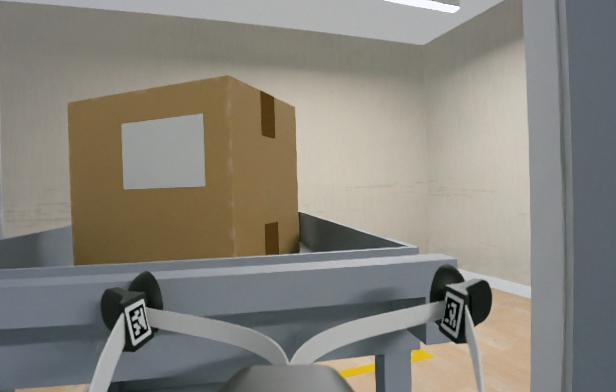

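Emit:
move(r1={"base":{"translate_m":-0.08},"pace":"slow"}, cameras=[], blocking=false)

Emit:
wait(seconds=3, cameras=[])

Emit:
move(r1={"base":{"rotate_rad":0.4},"joints":{"wrist_yaw_rad":-0.5},"pace":"slow"}, cameras=[], blocking=false)

Emit:
wait(seconds=3, cameras=[])

Emit:
move(r1={"base":{"translate_m":0.063,"strafe_m":0.042},"pace":"slow","contact_limits":{"translate_m":0.3}}, cameras=[], blocking=false)

Emit:
wait(seconds=3, cameras=["r1_head_camera","r1_wrist_camera"])

Scene clock: 1032.37 s.
move: r1 moving
r1.base_odometry: x=-1.229 y=+2.416 heading=-0.549
r1.turned_by_wheels: +0.000
r1.turned_by_imu: +0.000
r1.base_tilt: forward=-1.6 right=+1.3
r1.lidar_m: 0.43 0.45 0.79 1.29 1.89 2.13 3.49 5.08 3.47 0.99 0.95 0.54
r1.base_status: translate_m moving
r1.joint_positions: lift_m=+0.682 arm_m=+0.000 wrist_yaw_rad=-0.001 wrist_pitch_rad=+0.002 wrist_roll_rad=+0.002 gripper_m=+0.141
r1.joint_status: not commanded
r1.measured_speeds: translate_m=-0.049 strafe_m=+0.000 rotate_rad=-0.002 lift_m=+0.000 arm_m=+0.000 wrist_yaw_rad=+0.000 wrist_pitch_rad=+0.000 wrist_roll_rad=+0.000
r1.motor_effort: lift_m=+15(15) arm_m=+4(4) wheel_0=-5(6) wheel_1=-6(6) wheel_2=+6(6)
r1.servo_current: wrist_yaw_rad=52(59) wrist_pitch_rad=46(52) wrist_roll_rad=59(65) gripper_m=33(46)
r1.hand_pose: x=+0.4592 y=-0.0877 z=+0.8600 quat_wxyz=(+1.000, +0.001, +0.001, -0.001) (m; r1's base frame)
r1.wrist_depth_mm: - - - - - - - / - - 597 - - - 878 / - 591 554 - - - 878 / - 597 554 - - - 891 / 615 597 554 668 - - 878 / - 194 175 - 187 196 891 / 290 300 314 143 349 1808 -
r2: as last shown
r2.turned_by_imu: +0.000
r2.lidar_m: 1.16 0.33 0.31 1.23 3.41 4.58 - 2.12 1.54 1.47 1.52 1.22
r2.motor_effort: lift_m=+21(21) arm_m=-4(4) wheel_0=+12(12) wheel_1=-3(3) wheel_2=-4(4)
r2.servo_current: wrist_yaw_rad=46(52) wrist_pitch_rad=52(52) wrist_roll_rad=46(52) gripper_m=98(104)
r2.wrist_depth_mm: - - 243 163 239 239 238 / - - 244 163 240 240 238 / - - 244 165 243 242 240 / - - 246 167 245 243 241 / - - 248 166 246 245 243 / - - 187 167 182 247 246 / - - 252 - 249 246 248
pictures: none
No camera images: "cameras" was empty.

Scene clock: 1033.93 s.
earlier move: r1 done
r1.base_odometry: x=-1.287 y=+2.451 heading=-0.549
r1.turned_by_wheels: +0.000
r1.turned_by_imu: +0.000
r1.base_tilt: forward=-1.6 right=+1.3
r1.lidar_m: 0.51 0.53 0.88 1.41 1.87 2.09 3.45 5.04 3.49 1.02 0.98 0.60
r1.base_status: done
r1.joint_positions: lift_m=+0.682 arm_m=+0.000 wrist_yaw_rad=-0.001 wrist_pitch_rad=+0.002 wrist_roll_rad=+0.002 gripper_m=+0.141
r1.joint_status: not commanded
r1.measured_speeds: all 0
r1.motor_effort: lift_m=+15(15) arm_m=+4(4) wheel_0=-4(7) wheel_1=-4(8) wheel_2=+2(7)
r1.servo_current: wrist_yaw_rad=52(72) wrist_pitch_rad=46(52) wrist_roll_rad=52(72) gripper_m=39(52)
r1.hand_pose: x=+0.4592 y=-0.0877 z=+0.8600 quat_wxyz=(+1.000, +0.001, +0.001, -0.001) (m; r1's base frame)
r1.wrist_depth_mm: - - - - - - - / - - - - - - - / - 668 609 - - - - / - 676 627 - - - - / 549 683 615 - - - - / - 195 179 397 191 197 - / 549 866 - 143 1983 1863 -
r2.base_odometry: x=-2.319 y=-2.388 heading=-2.139
r2.turned_by_wheels: +0.000
r2.turned_by_imu: +0.000
r2.base_tilt: forward=-0.7 right=+0.0
r2.lidar_m: 1.16 0.35 0.31 1.24 3.39 4.59 - 2.16 1.54 1.45 1.53 1.23
r2.base_status: not commanded
r2.joint_positions: lift_m=+0.840 arm_m=+0.000 wrist_yaw_rad=+1.653 wrist_pitch_rad=+0.008 wrist_roll_rad=+0.000 gripper_m=-0.024
r2.joint_status: not commanded
r2.measured_speeds: all 0
r2.motor_effort: lift_m=+21(21) arm_m=-4(4) wheel_0=+11(12) wheel_1=-3(3) wheel_2=-3(4)
r2.servo_current: wrist_yaw_rad=52(59) wrist_pitch_rad=46(59) wrist_roll_rad=52(59) gripper_m=104(111)
r2.hand_pose: x=+0.2344 y=+0.2946 z=+1.0157 quat_wxyz=(+0.677, -0.003, +0.003, +0.736) (m; r2's base frame)
r2.wrist_depth_mm: - - 242 163 240 237 238 / - - 245 164 242 240 238 / - - 245 164 243 241 241 / - - 247 167 245 243 242 / - - 248 166 246 244 245 / - - 187 167 182 246 245 / - - 252 - 248 248 247
wait: 1.57 of 3 s (r1 has come to rest)
pictures: none
No camera images: "cameras" was empty.

Scene clock: 1034.43 s.
move: r1 moving
r1.base_odometry: x=-1.287 y=+2.451 heading=-0.423
r1.turned_by_wheels: +0.126
r1.turned_by_imu: +0.127
r1.base_tilt: forward=-1.6 right=+1.3
r1.lidar_m: 0.50 0.53 0.93 1.72 1.89 2.24 4.23 5.03 3.22 0.98 0.99 0.57
r1.base_status: rotate_rad moving
r1.joint_positions: lift_m=+0.682 arm_m=+0.000 wrist_yaw_rad=-0.367 wrist_pitch_rad=+0.002 wrist_roll_rad=+0.002 gripper_m=+0.141
r1.joint_status: wrist_yaw_rad moving
r1.measured_speeds: translate_m=+0.000 strafe_m=+0.000 rotate_rad=+0.489 lift_m=+0.000 arm_m=+0.000 wrist_yaw_rad=-1.076 wrist_pitch_rad=+0.000 wrist_roll_rad=+0.000
r1.motor_effort: lift_m=+15(15) arm_m=+4(4) wheel_0=-6(8) wheel_1=-4(7) wheel_2=-5(6)
r1.servo_current: wrist_yaw_rad=59(104) wrist_pitch_rad=46(46) wrist_roll_rad=59(65) gripper_m=39(46)
r1.hand_pose: x=+0.4087 y=-0.1851 z=+0.8600 quat_wxyz=(+0.983, +0.001, +0.001, -0.182) (m; r1's base frame)
r1.wrist_depth_mm: - - - - - - - / - - - - - - - / 627 597 778 - - - - / 621 597 768 - - - - / 621 603 - - - - - / - 195 183 436 - 193 - / 798 177 976 143 1921 - -
r2: as last shown
r2.lidar_m: 1.15 0.34 0.32 1.20 3.37 4.59 - 2.17 1.56 1.45 1.54 1.23
r2.motor_effort: lift_m=+21(21) arm_m=-4(4) wheel_0=+12(12) wheel_1=-3(3) wheel_2=-4(4)
r2.servo_current: wrist_yaw_rad=52(59) wrist_pitch_rad=46(52) wrist_roll_rad=33(59) gripper_m=111(111)
r2.wrist_depth_mm: - - 242 163 240 238 238 / - - 244 164 241 239 238 / - - 245 164 243 241 240 / - - 246 167 244 242 242 / - - 247 166 245 245 244 / - - 187 167 182 246 244 / - - 252 - 249 246 247
pictures: none
No camera images: "cameras" was empty.

Scene clock: 1035.50 s.
earlier move: r1 done
r1.base_odometry: x=-1.287 y=+2.451 heading=-0.150
r1.turned_by_wheels: +0.273
r1.turned_by_imu: +0.275
r1.base_tilt: forward=-1.6 right=+1.3
r1.lidar_m: 0.51 0.82 1.21 1.86 1.98 2.84 - 3.86 1.07 1.00 1.03 0.52
r1.base_status: done
r1.joint_positions: lift_m=+0.682 arm_m=+0.000 wrist_yaw_rad=-0.497 wrist_pitch_rad=+0.002 wrist_roll_rad=+0.002 gripper_m=+0.141
r1.joint_status: all done
r1.measured_speeds: all 0
r1.motor_effort: lift_m=+15(15) arm_m=+4(4) wheel_0=-2(8) wheel_1=-2(7) wheel_2=-2(6)
r1.servo_current: wrist_yaw_rad=46(104) wrist_pitch_rad=39(46) wrist_roll_rad=46(72) gripper_m=46(46)
r1.hand_pose: x=+0.3826 y=-0.2144 z=+0.8600 quat_wxyz=(+0.969, +0.001, +0.001, -0.246) (m; r1's base frame)
r1.wrist_depth_mm: - - - - - - - / - - - - - - - / - 668 627 - - - - / - 668 640 - - - - / 544 668 634 - - - - / - 195 179 421 208 196 - / 525 177 - 144 1863 1808 -
r2.base_odometry: x=-2.319 y=-2.388 heading=-2.139
r2.turned_by_wheels: +0.000
r2.turned_by_imu: +0.000
r2.base_tilt: forward=-0.7 right=+0.1
r2.lidar_m: 1.15 0.34 0.31 1.22 3.41 4.55 - 2.16 1.54 1.47 1.53 1.22
r2.base_status: not commanded
r2.joint_positions: lift_m=+0.840 arm_m=+0.000 wrist_yaw_rad=+1.653 wrist_pitch_rad=+0.008 wrist_roll_rad=+0.000 gripper_m=-0.024
r2.joint_status: not commanded
r2.measured_speeds: all 0
r2.motor_effort: lift_m=+21(21) arm_m=-4(4) wheel_0=+12(12) wheel_1=-3(3) wheel_2=-4(4)
r2.servo_current: wrist_yaw_rad=39(65) wrist_pitch_rad=52(59) wrist_roll_rad=52(59) gripper_m=104(111)
r2.hand_pose: x=+0.2344 y=+0.2946 z=+1.0157 quat_wxyz=(+0.677, -0.003, +0.003, +0.736) (m; r2's base frame)
r2.wrist_depth_mm: - - 243 163 240 239 237 / - - 243 164 240 240 238 / - - 246 164 244 241 240 / - - 247 167 244 243 241 / - - 249 166 246 245 243 / - - 186 167 182 246 246 / - - 251 - 248 247 247
wait: 1.07 of 3 s (r1 has come to rest)
pictures: none
No camera images: "cameras" was empty.

Scene clock: 1036.00 s.
move: r1 moving
r1.base_odometry: x=-1.274 y=+2.457 heading=-0.150
r1.turned_by_wheels: +0.000
r1.turned_by_imu: +0.000
r1.base_tilt: forward=-1.6 right=+1.3
r1.lidar_m: 0.49 0.80 1.15 1.85 1.99 2.84 - 3.88 1.09 0.98 1.04 0.52
r1.base_status: translate_m moving; strafe_m moving
r1.joint_positions: lift_m=+0.682 arm_m=+0.000 wrist_yaw_rad=-0.497 wrist_pitch_rad=+0.002 wrist_roll_rad=+0.002 gripper_m=+0.141
r1.joint_status: not commanded
r1.measured_speeds: translate_m=+0.044 strafe_m=+0.030 rotate_rad=+0.001 lift_m=+0.000 arm_m=+0.000 wrist_yaw_rad=+0.000 wrist_pitch_rad=+0.000 wrist_roll_rad=+0.000
r1.motor_effort: lift_m=+15(15) arm_m=+4(4) wheel_0=-3(5) wheel_1=+7(7) wheel_2=-5(6)
r1.servo_current: wrist_yaw_rad=52(59) wrist_pitch_rad=39(52) wrist_roll_rad=52(59) gripper_m=39(46)
r1.contact_limits: translate_m 0.3
r1.hand_pose: x=+0.3826 y=-0.2144 z=+0.8600 quat_wxyz=(+0.969, +0.001, +0.001, -0.246) (m; r1's base frame)
r1.wrist_depth_mm: - - - - - - - / - - - - - - - / - 661 621 - - - - / - 668 627 - - - - / 521 668 627 - - 1025 - / - 194 180 413 210 197 - / 508 355 - 143 1921 1808 -
r2: as last shown
r2.base_tilt: forward=-0.7 right=+0.0
r2.lidar_m: 1.15 0.33 0.32 1.26 3.41 4.59 - 2.16 1.54 1.45 1.52 1.21
r2.motor_effort: lift_m=+21(21) arm_m=-4(4) wheel_0=+12(12) wheel_1=-2(3) wheel_2=-3(4)
r2.servo_current: wrist_yaw_rad=39(52) wrist_pitch_rad=46(52) wrist_roll_rad=52(52) gripper_m=104(104)
r2.wrist_depth_mm: - - 242 163 240 239 238 / - - 244 164 241 239 239 / - - 245 164 243 241 240 / - - 246 167 244 244 241 / - - 248 166 246 244 243 / - - 186 167 182 246 245 / - - 251 - 249 247 247
pictures: none
No camera images: "cameras" was empty.

Scene clock: 1037.43 s.
earlier move: r1 done
r1.base_odometry: x=-1.218 y=+2.483 heading=-0.150
r1.turned_by_wheels: +0.000
r1.turned_by_imu: +0.000
r1.base_tilt: forward=-1.6 right=+1.3
r1.lidar_m: 0.46 0.75 1.08 1.82 1.95 2.80 - 3.91 1.10 1.03 0.58 0.49
r1.base_status: done
r1.joint_positions: lift_m=+0.682 arm_m=+0.000 wrist_yaw_rad=-0.497 wrist_pitch_rad=+0.002 wrist_roll_rad=+0.002 gripper_m=+0.141
r1.joint_status: not commanded
r1.measured_speeds: all 0
r1.motor_effort: lift_m=+15(15) arm_m=+4(4) wheel_0=-4(6) wheel_1=+3(7) wheel_2=-3(6)
r1.servo_current: wrist_yaw_rad=52(65) wrist_pitch_rad=39(52) wrist_roll_rad=59(65) gripper_m=46(52)
r1.contact_limits: translate_m 0.3
r1.hand_pose: x=+0.3826 y=-0.2144 z=+0.8600 quat_wxyz=(+0.969, +0.001, +0.001, -0.246) (m; r1's base frame)
r1.wrist_depth_mm: 508 - - - - - - / 504 - - - - - - / 496 647 597 715 - - - / 496 654 609 647 - - - / 462 647 603 591 - - - / - 194 176 366 188 197 - / 306 319 332 143 - 421 -
r2.base_odometry: x=-2.319 y=-2.388 heading=-2.139
r2.turned_by_wheels: +0.000
r2.turned_by_imu: +0.000
r2.base_tilt: forward=-0.7 right=+0.0
r2.lidar_m: 1.16 0.34 0.30 1.28 3.39 4.58 - 2.10 1.54 1.47 1.52 1.21
r2.base_status: not commanded
r2.joint_positions: lift_m=+0.840 arm_m=+0.000 wrist_yaw_rad=+1.653 wrist_pitch_rad=+0.008 wrist_roll_rad=+0.000 gripper_m=-0.024
r2.joint_status: not commanded
r2.measured_speeds: all 0
r2.motor_effort: lift_m=+21(21) arm_m=-4(4) wheel_0=+11(12) wheel_1=-3(3) wheel_2=-4(4)
r2.servo_current: wrist_yaw_rad=46(59) wrist_pitch_rad=52(59) wrist_roll_rad=46(59) gripper_m=104(111)
r2.hand_pose: x=+0.2344 y=+0.2946 z=+1.0157 quat_wxyz=(+0.677, -0.003, +0.003, +0.736) (m; r2's base frame)
r2.wrist_depth_mm: - - 243 163 239 238 237 / - - 243 164 241 239 238 / - - 245 164 243 241 240 / - - 247 167 243 244 241 / - - 249 166 246 244 243 / - - 186 167 182 247 245 / - - 251 - 249 247 247
wait: 1.43 of 3 s (r1 has come to rest)
pictures: r1_head_camera, r1_wrist_camera
Images, in order (width x height): r1_head_camera 420x560, r1_wrist_camera 616x392.

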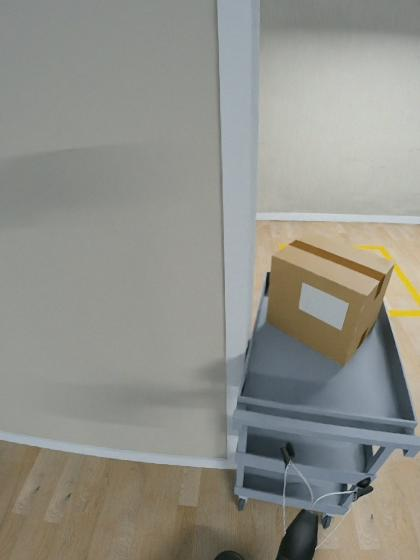

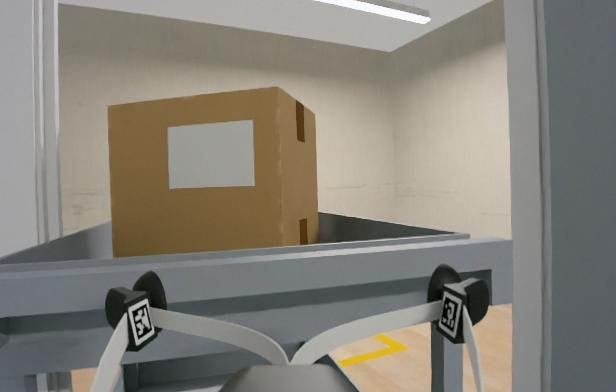

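Emit:
move(r1={"base":{"translate_m":-0.158,"strafe_m":0.086},"joints":{"arm_m":0.15},"pace":"slow","contact_limits":{"arm_m":0.1}}, cameras=[], blocking=false)

Emit:
wait(seconds=4, cameras=["r1_head_camera","r1_wrist_camera"])

Scene clock: 1053.73 s.
move: r1 moving
r1.base_odometry: x=-1.230 y=+2.492 heading=-0.150
r1.turned_by_wheels: +0.000
r1.turned_by_imu: +0.000
r1.base_tilt: forward=-1.6 right=+1.3
r1.lidar_m: 0.48 0.77 1.11 1.80 1.95 2.75 - 3.92 1.09 1.03 0.59 0.50
r1.base_status: translate_m moving; strafe_m moving
r1.joint_positions: lift_m=+0.682 arm_m=+0.013 wrist_yaw_rad=-0.497 wrist_pitch_rad=+0.002 wrist_roll_rad=+0.002 gripper_m=+0.141
r1.joint_status: arm_m moving
r1.measured_speeds: translate_m=-0.049 strafe_m=+0.027 rotate_rad=-0.002 lift_m=+0.000 arm_m=+0.049 wrist_yaw_rad=+0.000 wrist_pitch_rad=+0.000 wrist_roll_rad=+0.000
r1.motor_effort: lift_m=+15(15) arm_m=+6(7) wheel_0=-6(9) wheel_1=-2(5) wheel_2=+5(6)
r1.servo_current: wrist_yaw_rad=33(59) wrist_pitch_rad=46(52) wrist_roll_rad=39(59) gripper_m=46(46)
r1.contact_limits: arm_m 0.1
r1.hand_pose: x=+0.3952 y=-0.2144 z=+0.8600 quat_wxyz=(+0.969, +0.001, +0.001, -0.246) (m; r1's base frame)
r1.wrist_depth_mm: 488 - - - - - - / 488 - - - - - - / 492 647 609 647 - - - / 488 654 609 707 - - - / 455 634 615 634 - 1025 - / - 194 175 366 191 198 - / 307 324 334 143 - 424 -
r2: as last shown
r2.lidar_m: 1.14 0.35 0.30 1.27 3.43 4.60 - 2.13 1.55 1.45 1.51 1.21
r2.servo_current: wrist_yaw_rad=52(52) wrist_pitch_rad=59(59) wrist_roll_rad=46(65) gripper_m=104(111)
r2.wrist_depth_mm: - - 243 163 238 239 238 / - - 244 164 241 240 238 / - - 246 164 243 242 241 / - - 247 167 244 244 243 / - - 248 166 246 243 244 / - - 187 167 182 247 245 / - - 252 - 249 247 247
pictures: none
No camera images: "cameras" was empty.

Scene clock: 1056.20 s.
earlier move: r1 done
r1.base_odometry: x=-1.362 y=+2.592 heading=-0.150
r1.turned_by_wheels: +0.000
r1.turned_by_imu: +0.000
r1.base_tilt: forward=-1.6 right=+1.3
r1.lidar_m: 0.63 0.92 1.33 1.75 1.87 2.67 - 4.01 1.31 1.11 1.18 0.64
r1.base_status: done
r1.joint_positions: lift_m=+0.682 arm_m=+0.150 wrist_yaw_rad=-0.497 wrist_pitch_rad=+0.002 wrist_roll_rad=+0.002 gripper_m=+0.141
r1.joint_status: all done
r1.measured_speeds: all 0
r1.motor_effort: lift_m=+15(15) arm_m=+5(8) wheel_0=-3(9) wheel_1=-2(5) wheel_2=+1(7)
r1.servo_current: wrist_yaw_rad=52(72) wrist_pitch_rad=33(52) wrist_roll_rad=46(72) gripper_m=46(52)
r1.contact_limits: arm_m 0.1
r1.hand_pose: x=+0.5325 y=-0.2144 z=+0.8600 quat_wxyz=(+0.969, +0.001, +0.001, -0.246) (m; r1's base frame)
r1.wrist_depth_mm: - - - - - - - / - - - - - - - / - - 683 647 - - 904 / - 715 683 640 - - - / - 488 683 640 - - - / - 196 179 387 209 196 - / - 349 - 143 - 477 -
r2.base_odometry: x=-2.319 y=-2.388 heading=-2.139
r2.turned_by_wheels: +0.000
r2.turned_by_imu: +0.000
r2.base_tilt: forward=-0.7 right=+0.0
r2.lidar_m: 1.15 0.33 0.32 1.34 3.39 4.60 - 2.16 1.51 1.47 1.54 1.24
r2.base_status: not commanded
r2.joint_positions: lift_m=+0.840 arm_m=+0.000 wrist_yaw_rad=+1.653 wrist_pitch_rad=+0.008 wrist_roll_rad=+0.000 gripper_m=-0.024
r2.joint_status: not commanded
r2.measured_speeds: all 0
r2.motor_effort: lift_m=+21(21) arm_m=-4(4) wheel_0=+12(12) wheel_1=-2(3) wheel_2=-4(4)
r2.servo_current: wrist_yaw_rad=52(59) wrist_pitch_rad=46(59) wrist_roll_rad=59(65) gripper_m=104(111)
r2.hand_pose: x=+0.2344 y=+0.2946 z=+1.0157 quat_wxyz=(+0.677, -0.003, +0.003, +0.736) (m; r2's base frame)
r2.wrist_depth_mm: - - 243 163 241 239 238 / - - 244 164 240 239 238 / - - 245 164 243 241 240 / - - 246 167 243 243 242 / - - 248 166 246 244 242 / - - 187 167 182 245 245 / - - 253 - 248 246 246
wait: 2.47 of 4 s (r1 has come to rest)
pictures: r1_head_camera, r1_wrist_camera
Images, in order (width x height): r1_head_camera 420x560, r1_wrist_camera 616x392.

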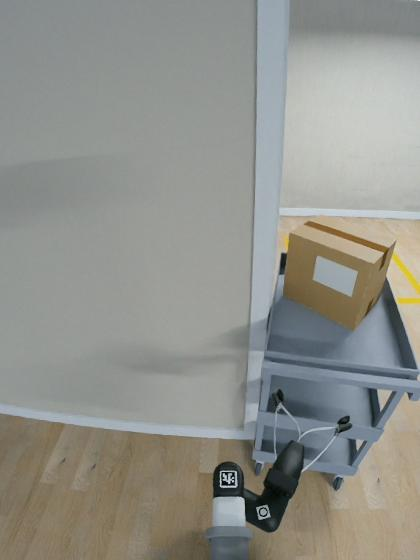

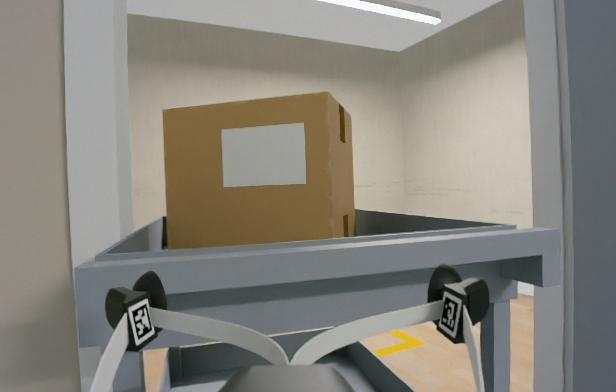

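Emit:
move(r1={"base":{"translate_m":0.176,"strafe_m":-0.096},"pace":"slow","contact_limits":{"translate_m":0.35,"strafe_m":0.35}}, cameras=[], blocking=false)

Emit:
wait(seconds=4, cameras=["r1_head_camera","r1_wrist_camera"])

r1: "contact_limits": translate_m and strafe_m are given together and make one move, which takes one limit: state it under one of them only
Scene clock: 1063.60 s.
r1.base_odometry: x=-1.362 y=+2.592 heading=-0.150
r1.turned_by_wheels: +0.000
r1.turned_by_imu: +0.000
r1.base_tilt: forward=-1.6 right=+1.3
r1.lidar_m: 0.65 0.93 1.35 1.74 1.87 2.65 - 4.00 1.32 1.11 1.14 0.65
r1.base_status: done
r1.joint_positions: lift_m=+0.682 arm_m=+0.150 wrist_yaw_rad=-0.497 wrist_pitch_rad=+0.002 wrist_roll_rad=+0.002 gripper_m=+0.141
r1.joint_status: all done
r1.measured_speeds: all 0
r1.motor_effort: lift_m=+15(15) arm_m=+5(8) wheel_0=-2(9) wheel_1=-2(5) wheel_2=+1(7)
r1.servo_current: wrist_yaw_rad=52(72) wrist_pitch_rad=52(52) wrist_roll_rad=46(72) gripper_m=46(52)
r1.contact_limits: arm_m 0.1
r1.hand_pose: x=+0.5325 y=-0.2144 z=+0.8600 quat_wxyz=(+0.969, +0.001, +0.001, -0.246) (m; r1's base frame)
r1.wrist_depth_mm: - - - - - - - / - - - - - - - / - - 683 647 - - 917 / - 707 676 647 - - - / - 492 676 647 - - - / - 196 179 387 209 195 - / - 349 - 143 - 477 -
r2.base_odometry: x=-2.319 y=-2.388 heading=-2.139
r2.turned_by_wheels: +0.000
r2.turned_by_imu: +0.000
r2.base_tilt: forward=-0.7 right=+0.0
r2.lidar_m: 1.14 0.37 0.31 1.32 3.41 4.57 - 2.11 1.55 1.45 1.53 1.22
r2.base_status: not commanded
r2.joint_positions: lift_m=+0.840 arm_m=+0.000 wrist_yaw_rad=+1.653 wrist_pitch_rad=+0.008 wrist_roll_rad=+0.000 gripper_m=-0.024
r2.joint_status: not commanded
r2.measured_speeds: all 0
r2.motor_effort: lift_m=+21(21) arm_m=-4(4) wheel_0=+12(12) wheel_1=-3(3) wheel_2=-4(4)
r2.servo_current: wrist_yaw_rad=46(59) wrist_pitch_rad=39(59) wrist_roll_rad=52(65) gripper_m=111(111)
r2.hand_pose: x=+0.2344 y=+0.2946 z=+1.0157 quat_wxyz=(+0.677, -0.003, +0.003, +0.736) (m; r2's base frame)
r2.wrist_depth_mm: - - 241 163 239 238 237 / - - 244 164 240 239 239 / - - 246 164 243 242 240 / - - 247 167 244 244 243 / - - 248 166 245 244 244 / - - 186 167 182 246 245 / - - 252 - 249 247 247
pictures: none

not run: a call was refused earlier in this reply.

Emit:
move(r1={"base":{"translate_m":0.176,"strafe_m":-0.096},"pace":"slow","contact_limits":{"translate_m":0.35}}, cameras=[], blocking=false)

Emit:
wait(seconds=4, cameras=["r1_head_camera","r1_wrist_camera"])

Scene clock: 1067.17 s.
move: r1 moving
r1.base_odometry: x=-1.351 y=+2.583 heading=-0.150
r1.turned_by_wheels: +0.000
r1.turned_by_imu: +0.000
r1.base_tilt: forward=-1.6 right=+1.3
r1.lidar_m: 0.62 0.91 1.33 1.74 1.85 2.70 - 4.00 1.31 1.11 1.14 0.64
r1.base_status: translate_m moving; strafe_m moving
r1.joint_positions: lift_m=+0.682 arm_m=+0.150 wrist_yaw_rad=-0.497 wrist_pitch_rad=+0.002 wrist_roll_rad=+0.002 gripper_m=+0.141
r1.joint_status: not commanded
r1.measured_speeds: translate_m=+0.048 strafe_m=-0.026 rotate_rad=+0.000 lift_m=+0.000 arm_m=+0.000 wrist_yaw_rad=+0.000 wrist_pitch_rad=+0.000 wrist_roll_rad=+0.000
r1.motor_effort: lift_m=+15(15) arm_m=+5(5) wheel_0=+6(6) wheel_1=+3(5) wheel_2=-4(7)
r1.servo_current: wrist_yaw_rad=52(72) wrist_pitch_rad=39(46) wrist_roll_rad=52(65) gripper_m=46(46)
r1.contact_limits: arm_m 0.1; translate_m 0.35
r1.hand_pose: x=+0.5325 y=-0.2144 z=+0.8600 quat_wxyz=(+0.969, +0.001, +0.001, -0.246) (m; r1's base frame)
r1.wrist_depth_mm: - - - - - - - / 449 - - - - - - / - 691 668 634 - - - / - 691 668 634 - - - / - 496 661 634 - - - / 445 196 - 375 191 197 - / 442 334 353 143 - 1808 -
r2.base_odometry: x=-2.319 y=-2.388 heading=-2.139
r2.turned_by_wheels: +0.000
r2.turned_by_imu: +0.000
r2.base_tilt: forward=-0.7 right=+0.0
r2.lidar_m: 1.14 0.36 0.29 1.32 3.41 4.57 - 2.13 1.53 1.46 1.54 1.23
r2.base_status: not commanded
r2.joint_positions: lift_m=+0.840 arm_m=+0.000 wrist_yaw_rad=+1.653 wrist_pitch_rad=+0.008 wrist_roll_rad=+0.000 gripper_m=-0.024
r2.joint_status: not commanded
r2.measured_speeds: all 0
r2.motor_effort: lift_m=+21(21) arm_m=-4(4) wheel_0=+12(12) wheel_1=-3(3) wheel_2=-4(4)
r2.servo_current: wrist_yaw_rad=46(52) wrist_pitch_rad=52(52) wrist_roll_rad=39(52) gripper_m=104(111)
r2.hand_pose: x=+0.2344 y=+0.2946 z=+1.0157 quat_wxyz=(+0.677, -0.003, +0.003, +0.736) (m; r2's base frame)
r2.wrist_depth_mm: - - 242 163 240 237 237 / - - 244 164 241 239 239 / - - 245 165 242 242 240 / - - 247 167 244 243 242 / - - 248 166 246 244 243 / - - 187 167 183 247 245 / - - 251 - 249 246 246
pictures: none
No camera images: "cameras" was empty.

Scene clock: 1069.83 s.
earlier move: r1 done
r1.base_odometry: x=-1.202 y=+2.470 heading=-0.150
r1.turned_by_wheels: +0.000
r1.turned_by_imu: +0.000
r1.base_tilt: forward=-1.6 right=+1.2
r1.lidar_m: 0.61 0.75 1.06 1.82 1.94 2.80 - 3.90 1.10 1.01 1.05 0.61
r1.base_status: done
r1.joint_positions: lift_m=+0.682 arm_m=+0.150 wrist_yaw_rad=-0.501 wrist_pitch_rad=+0.002 wrist_roll_rad=+0.002 gripper_m=+0.141
r1.joint_status: not commanded
r1.measured_speeds: all 0
r1.motor_effort: lift_m=+15(15) arm_m=+5(5) wheel_0=+4(12) wheel_1=+3(7) wheel_2=-1(10)
r1.servo_current: wrist_yaw_rad=39(72) wrist_pitch_rad=33(52) wrist_roll_rad=46(72) gripper_m=46(46)
r1.contact_limits: arm_m 0.1; translate_m 0.35
r1.hand_pose: x=+0.5318 y=-0.2151 z=+0.8600 quat_wxyz=(+0.969, +0.001, +0.001, -0.248) (m; r1's base frame)
r1.wrist_depth_mm: 362 - - - - - - / 362 - - - - - - / 355 - 597 585 - - - / 345 - 603 574 - - - / 342 615 609 580 - - - / - 193 176 - 187 197 - / 236 296 309 143 - 430 1983
r2.base_odometry: x=-2.319 y=-2.388 heading=-2.139
r2.turned_by_wheels: +0.000
r2.turned_by_imu: +0.000
r2.base_tilt: forward=-0.7 right=+0.1
r2.lidar_m: 1.16 0.35 0.31 1.29 3.39 4.59 - 2.12 1.53 1.44 1.53 1.21
r2.base_status: not commanded
r2.joint_positions: lift_m=+0.840 arm_m=+0.000 wrist_yaw_rad=+1.653 wrist_pitch_rad=+0.008 wrist_roll_rad=+0.000 gripper_m=-0.024
r2.joint_status: not commanded
r2.measured_speeds: all 0
r2.motor_effort: lift_m=+21(21) arm_m=-4(4) wheel_0=+12(12) wheel_1=-3(3) wheel_2=-4(4)
r2.servo_current: wrist_yaw_rad=59(65) wrist_pitch_rad=46(59) wrist_roll_rad=46(59) gripper_m=104(111)
r2.hand_pose: x=+0.2344 y=+0.2946 z=+1.0157 quat_wxyz=(+0.677, -0.003, +0.003, +0.736) (m; r2's base frame)
r2.wrist_depth_mm: - - 242 162 240 238 237 / - - 243 164 240 239 238 / - - 245 164 243 241 240 / - - 246 167 244 243 241 / - - 248 166 246 244 244 / - - 187 167 182 246 245 / - - 251 - 250 246 246
wait: 2.67 of 4 s (r1 has come to rest)
pictures: r1_head_camera, r1_wrist_camera
Images, in order (width x height): r1_head_camera 420x560, r1_wrist_camera 616x392.

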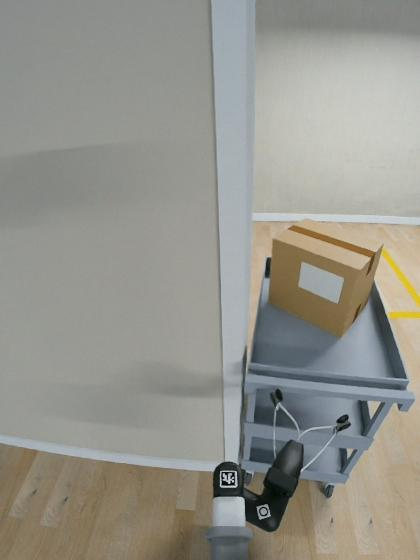

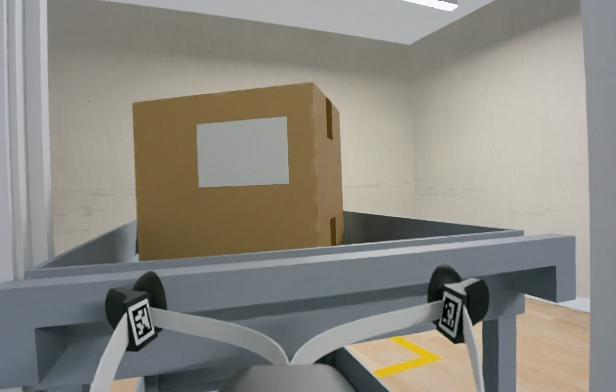

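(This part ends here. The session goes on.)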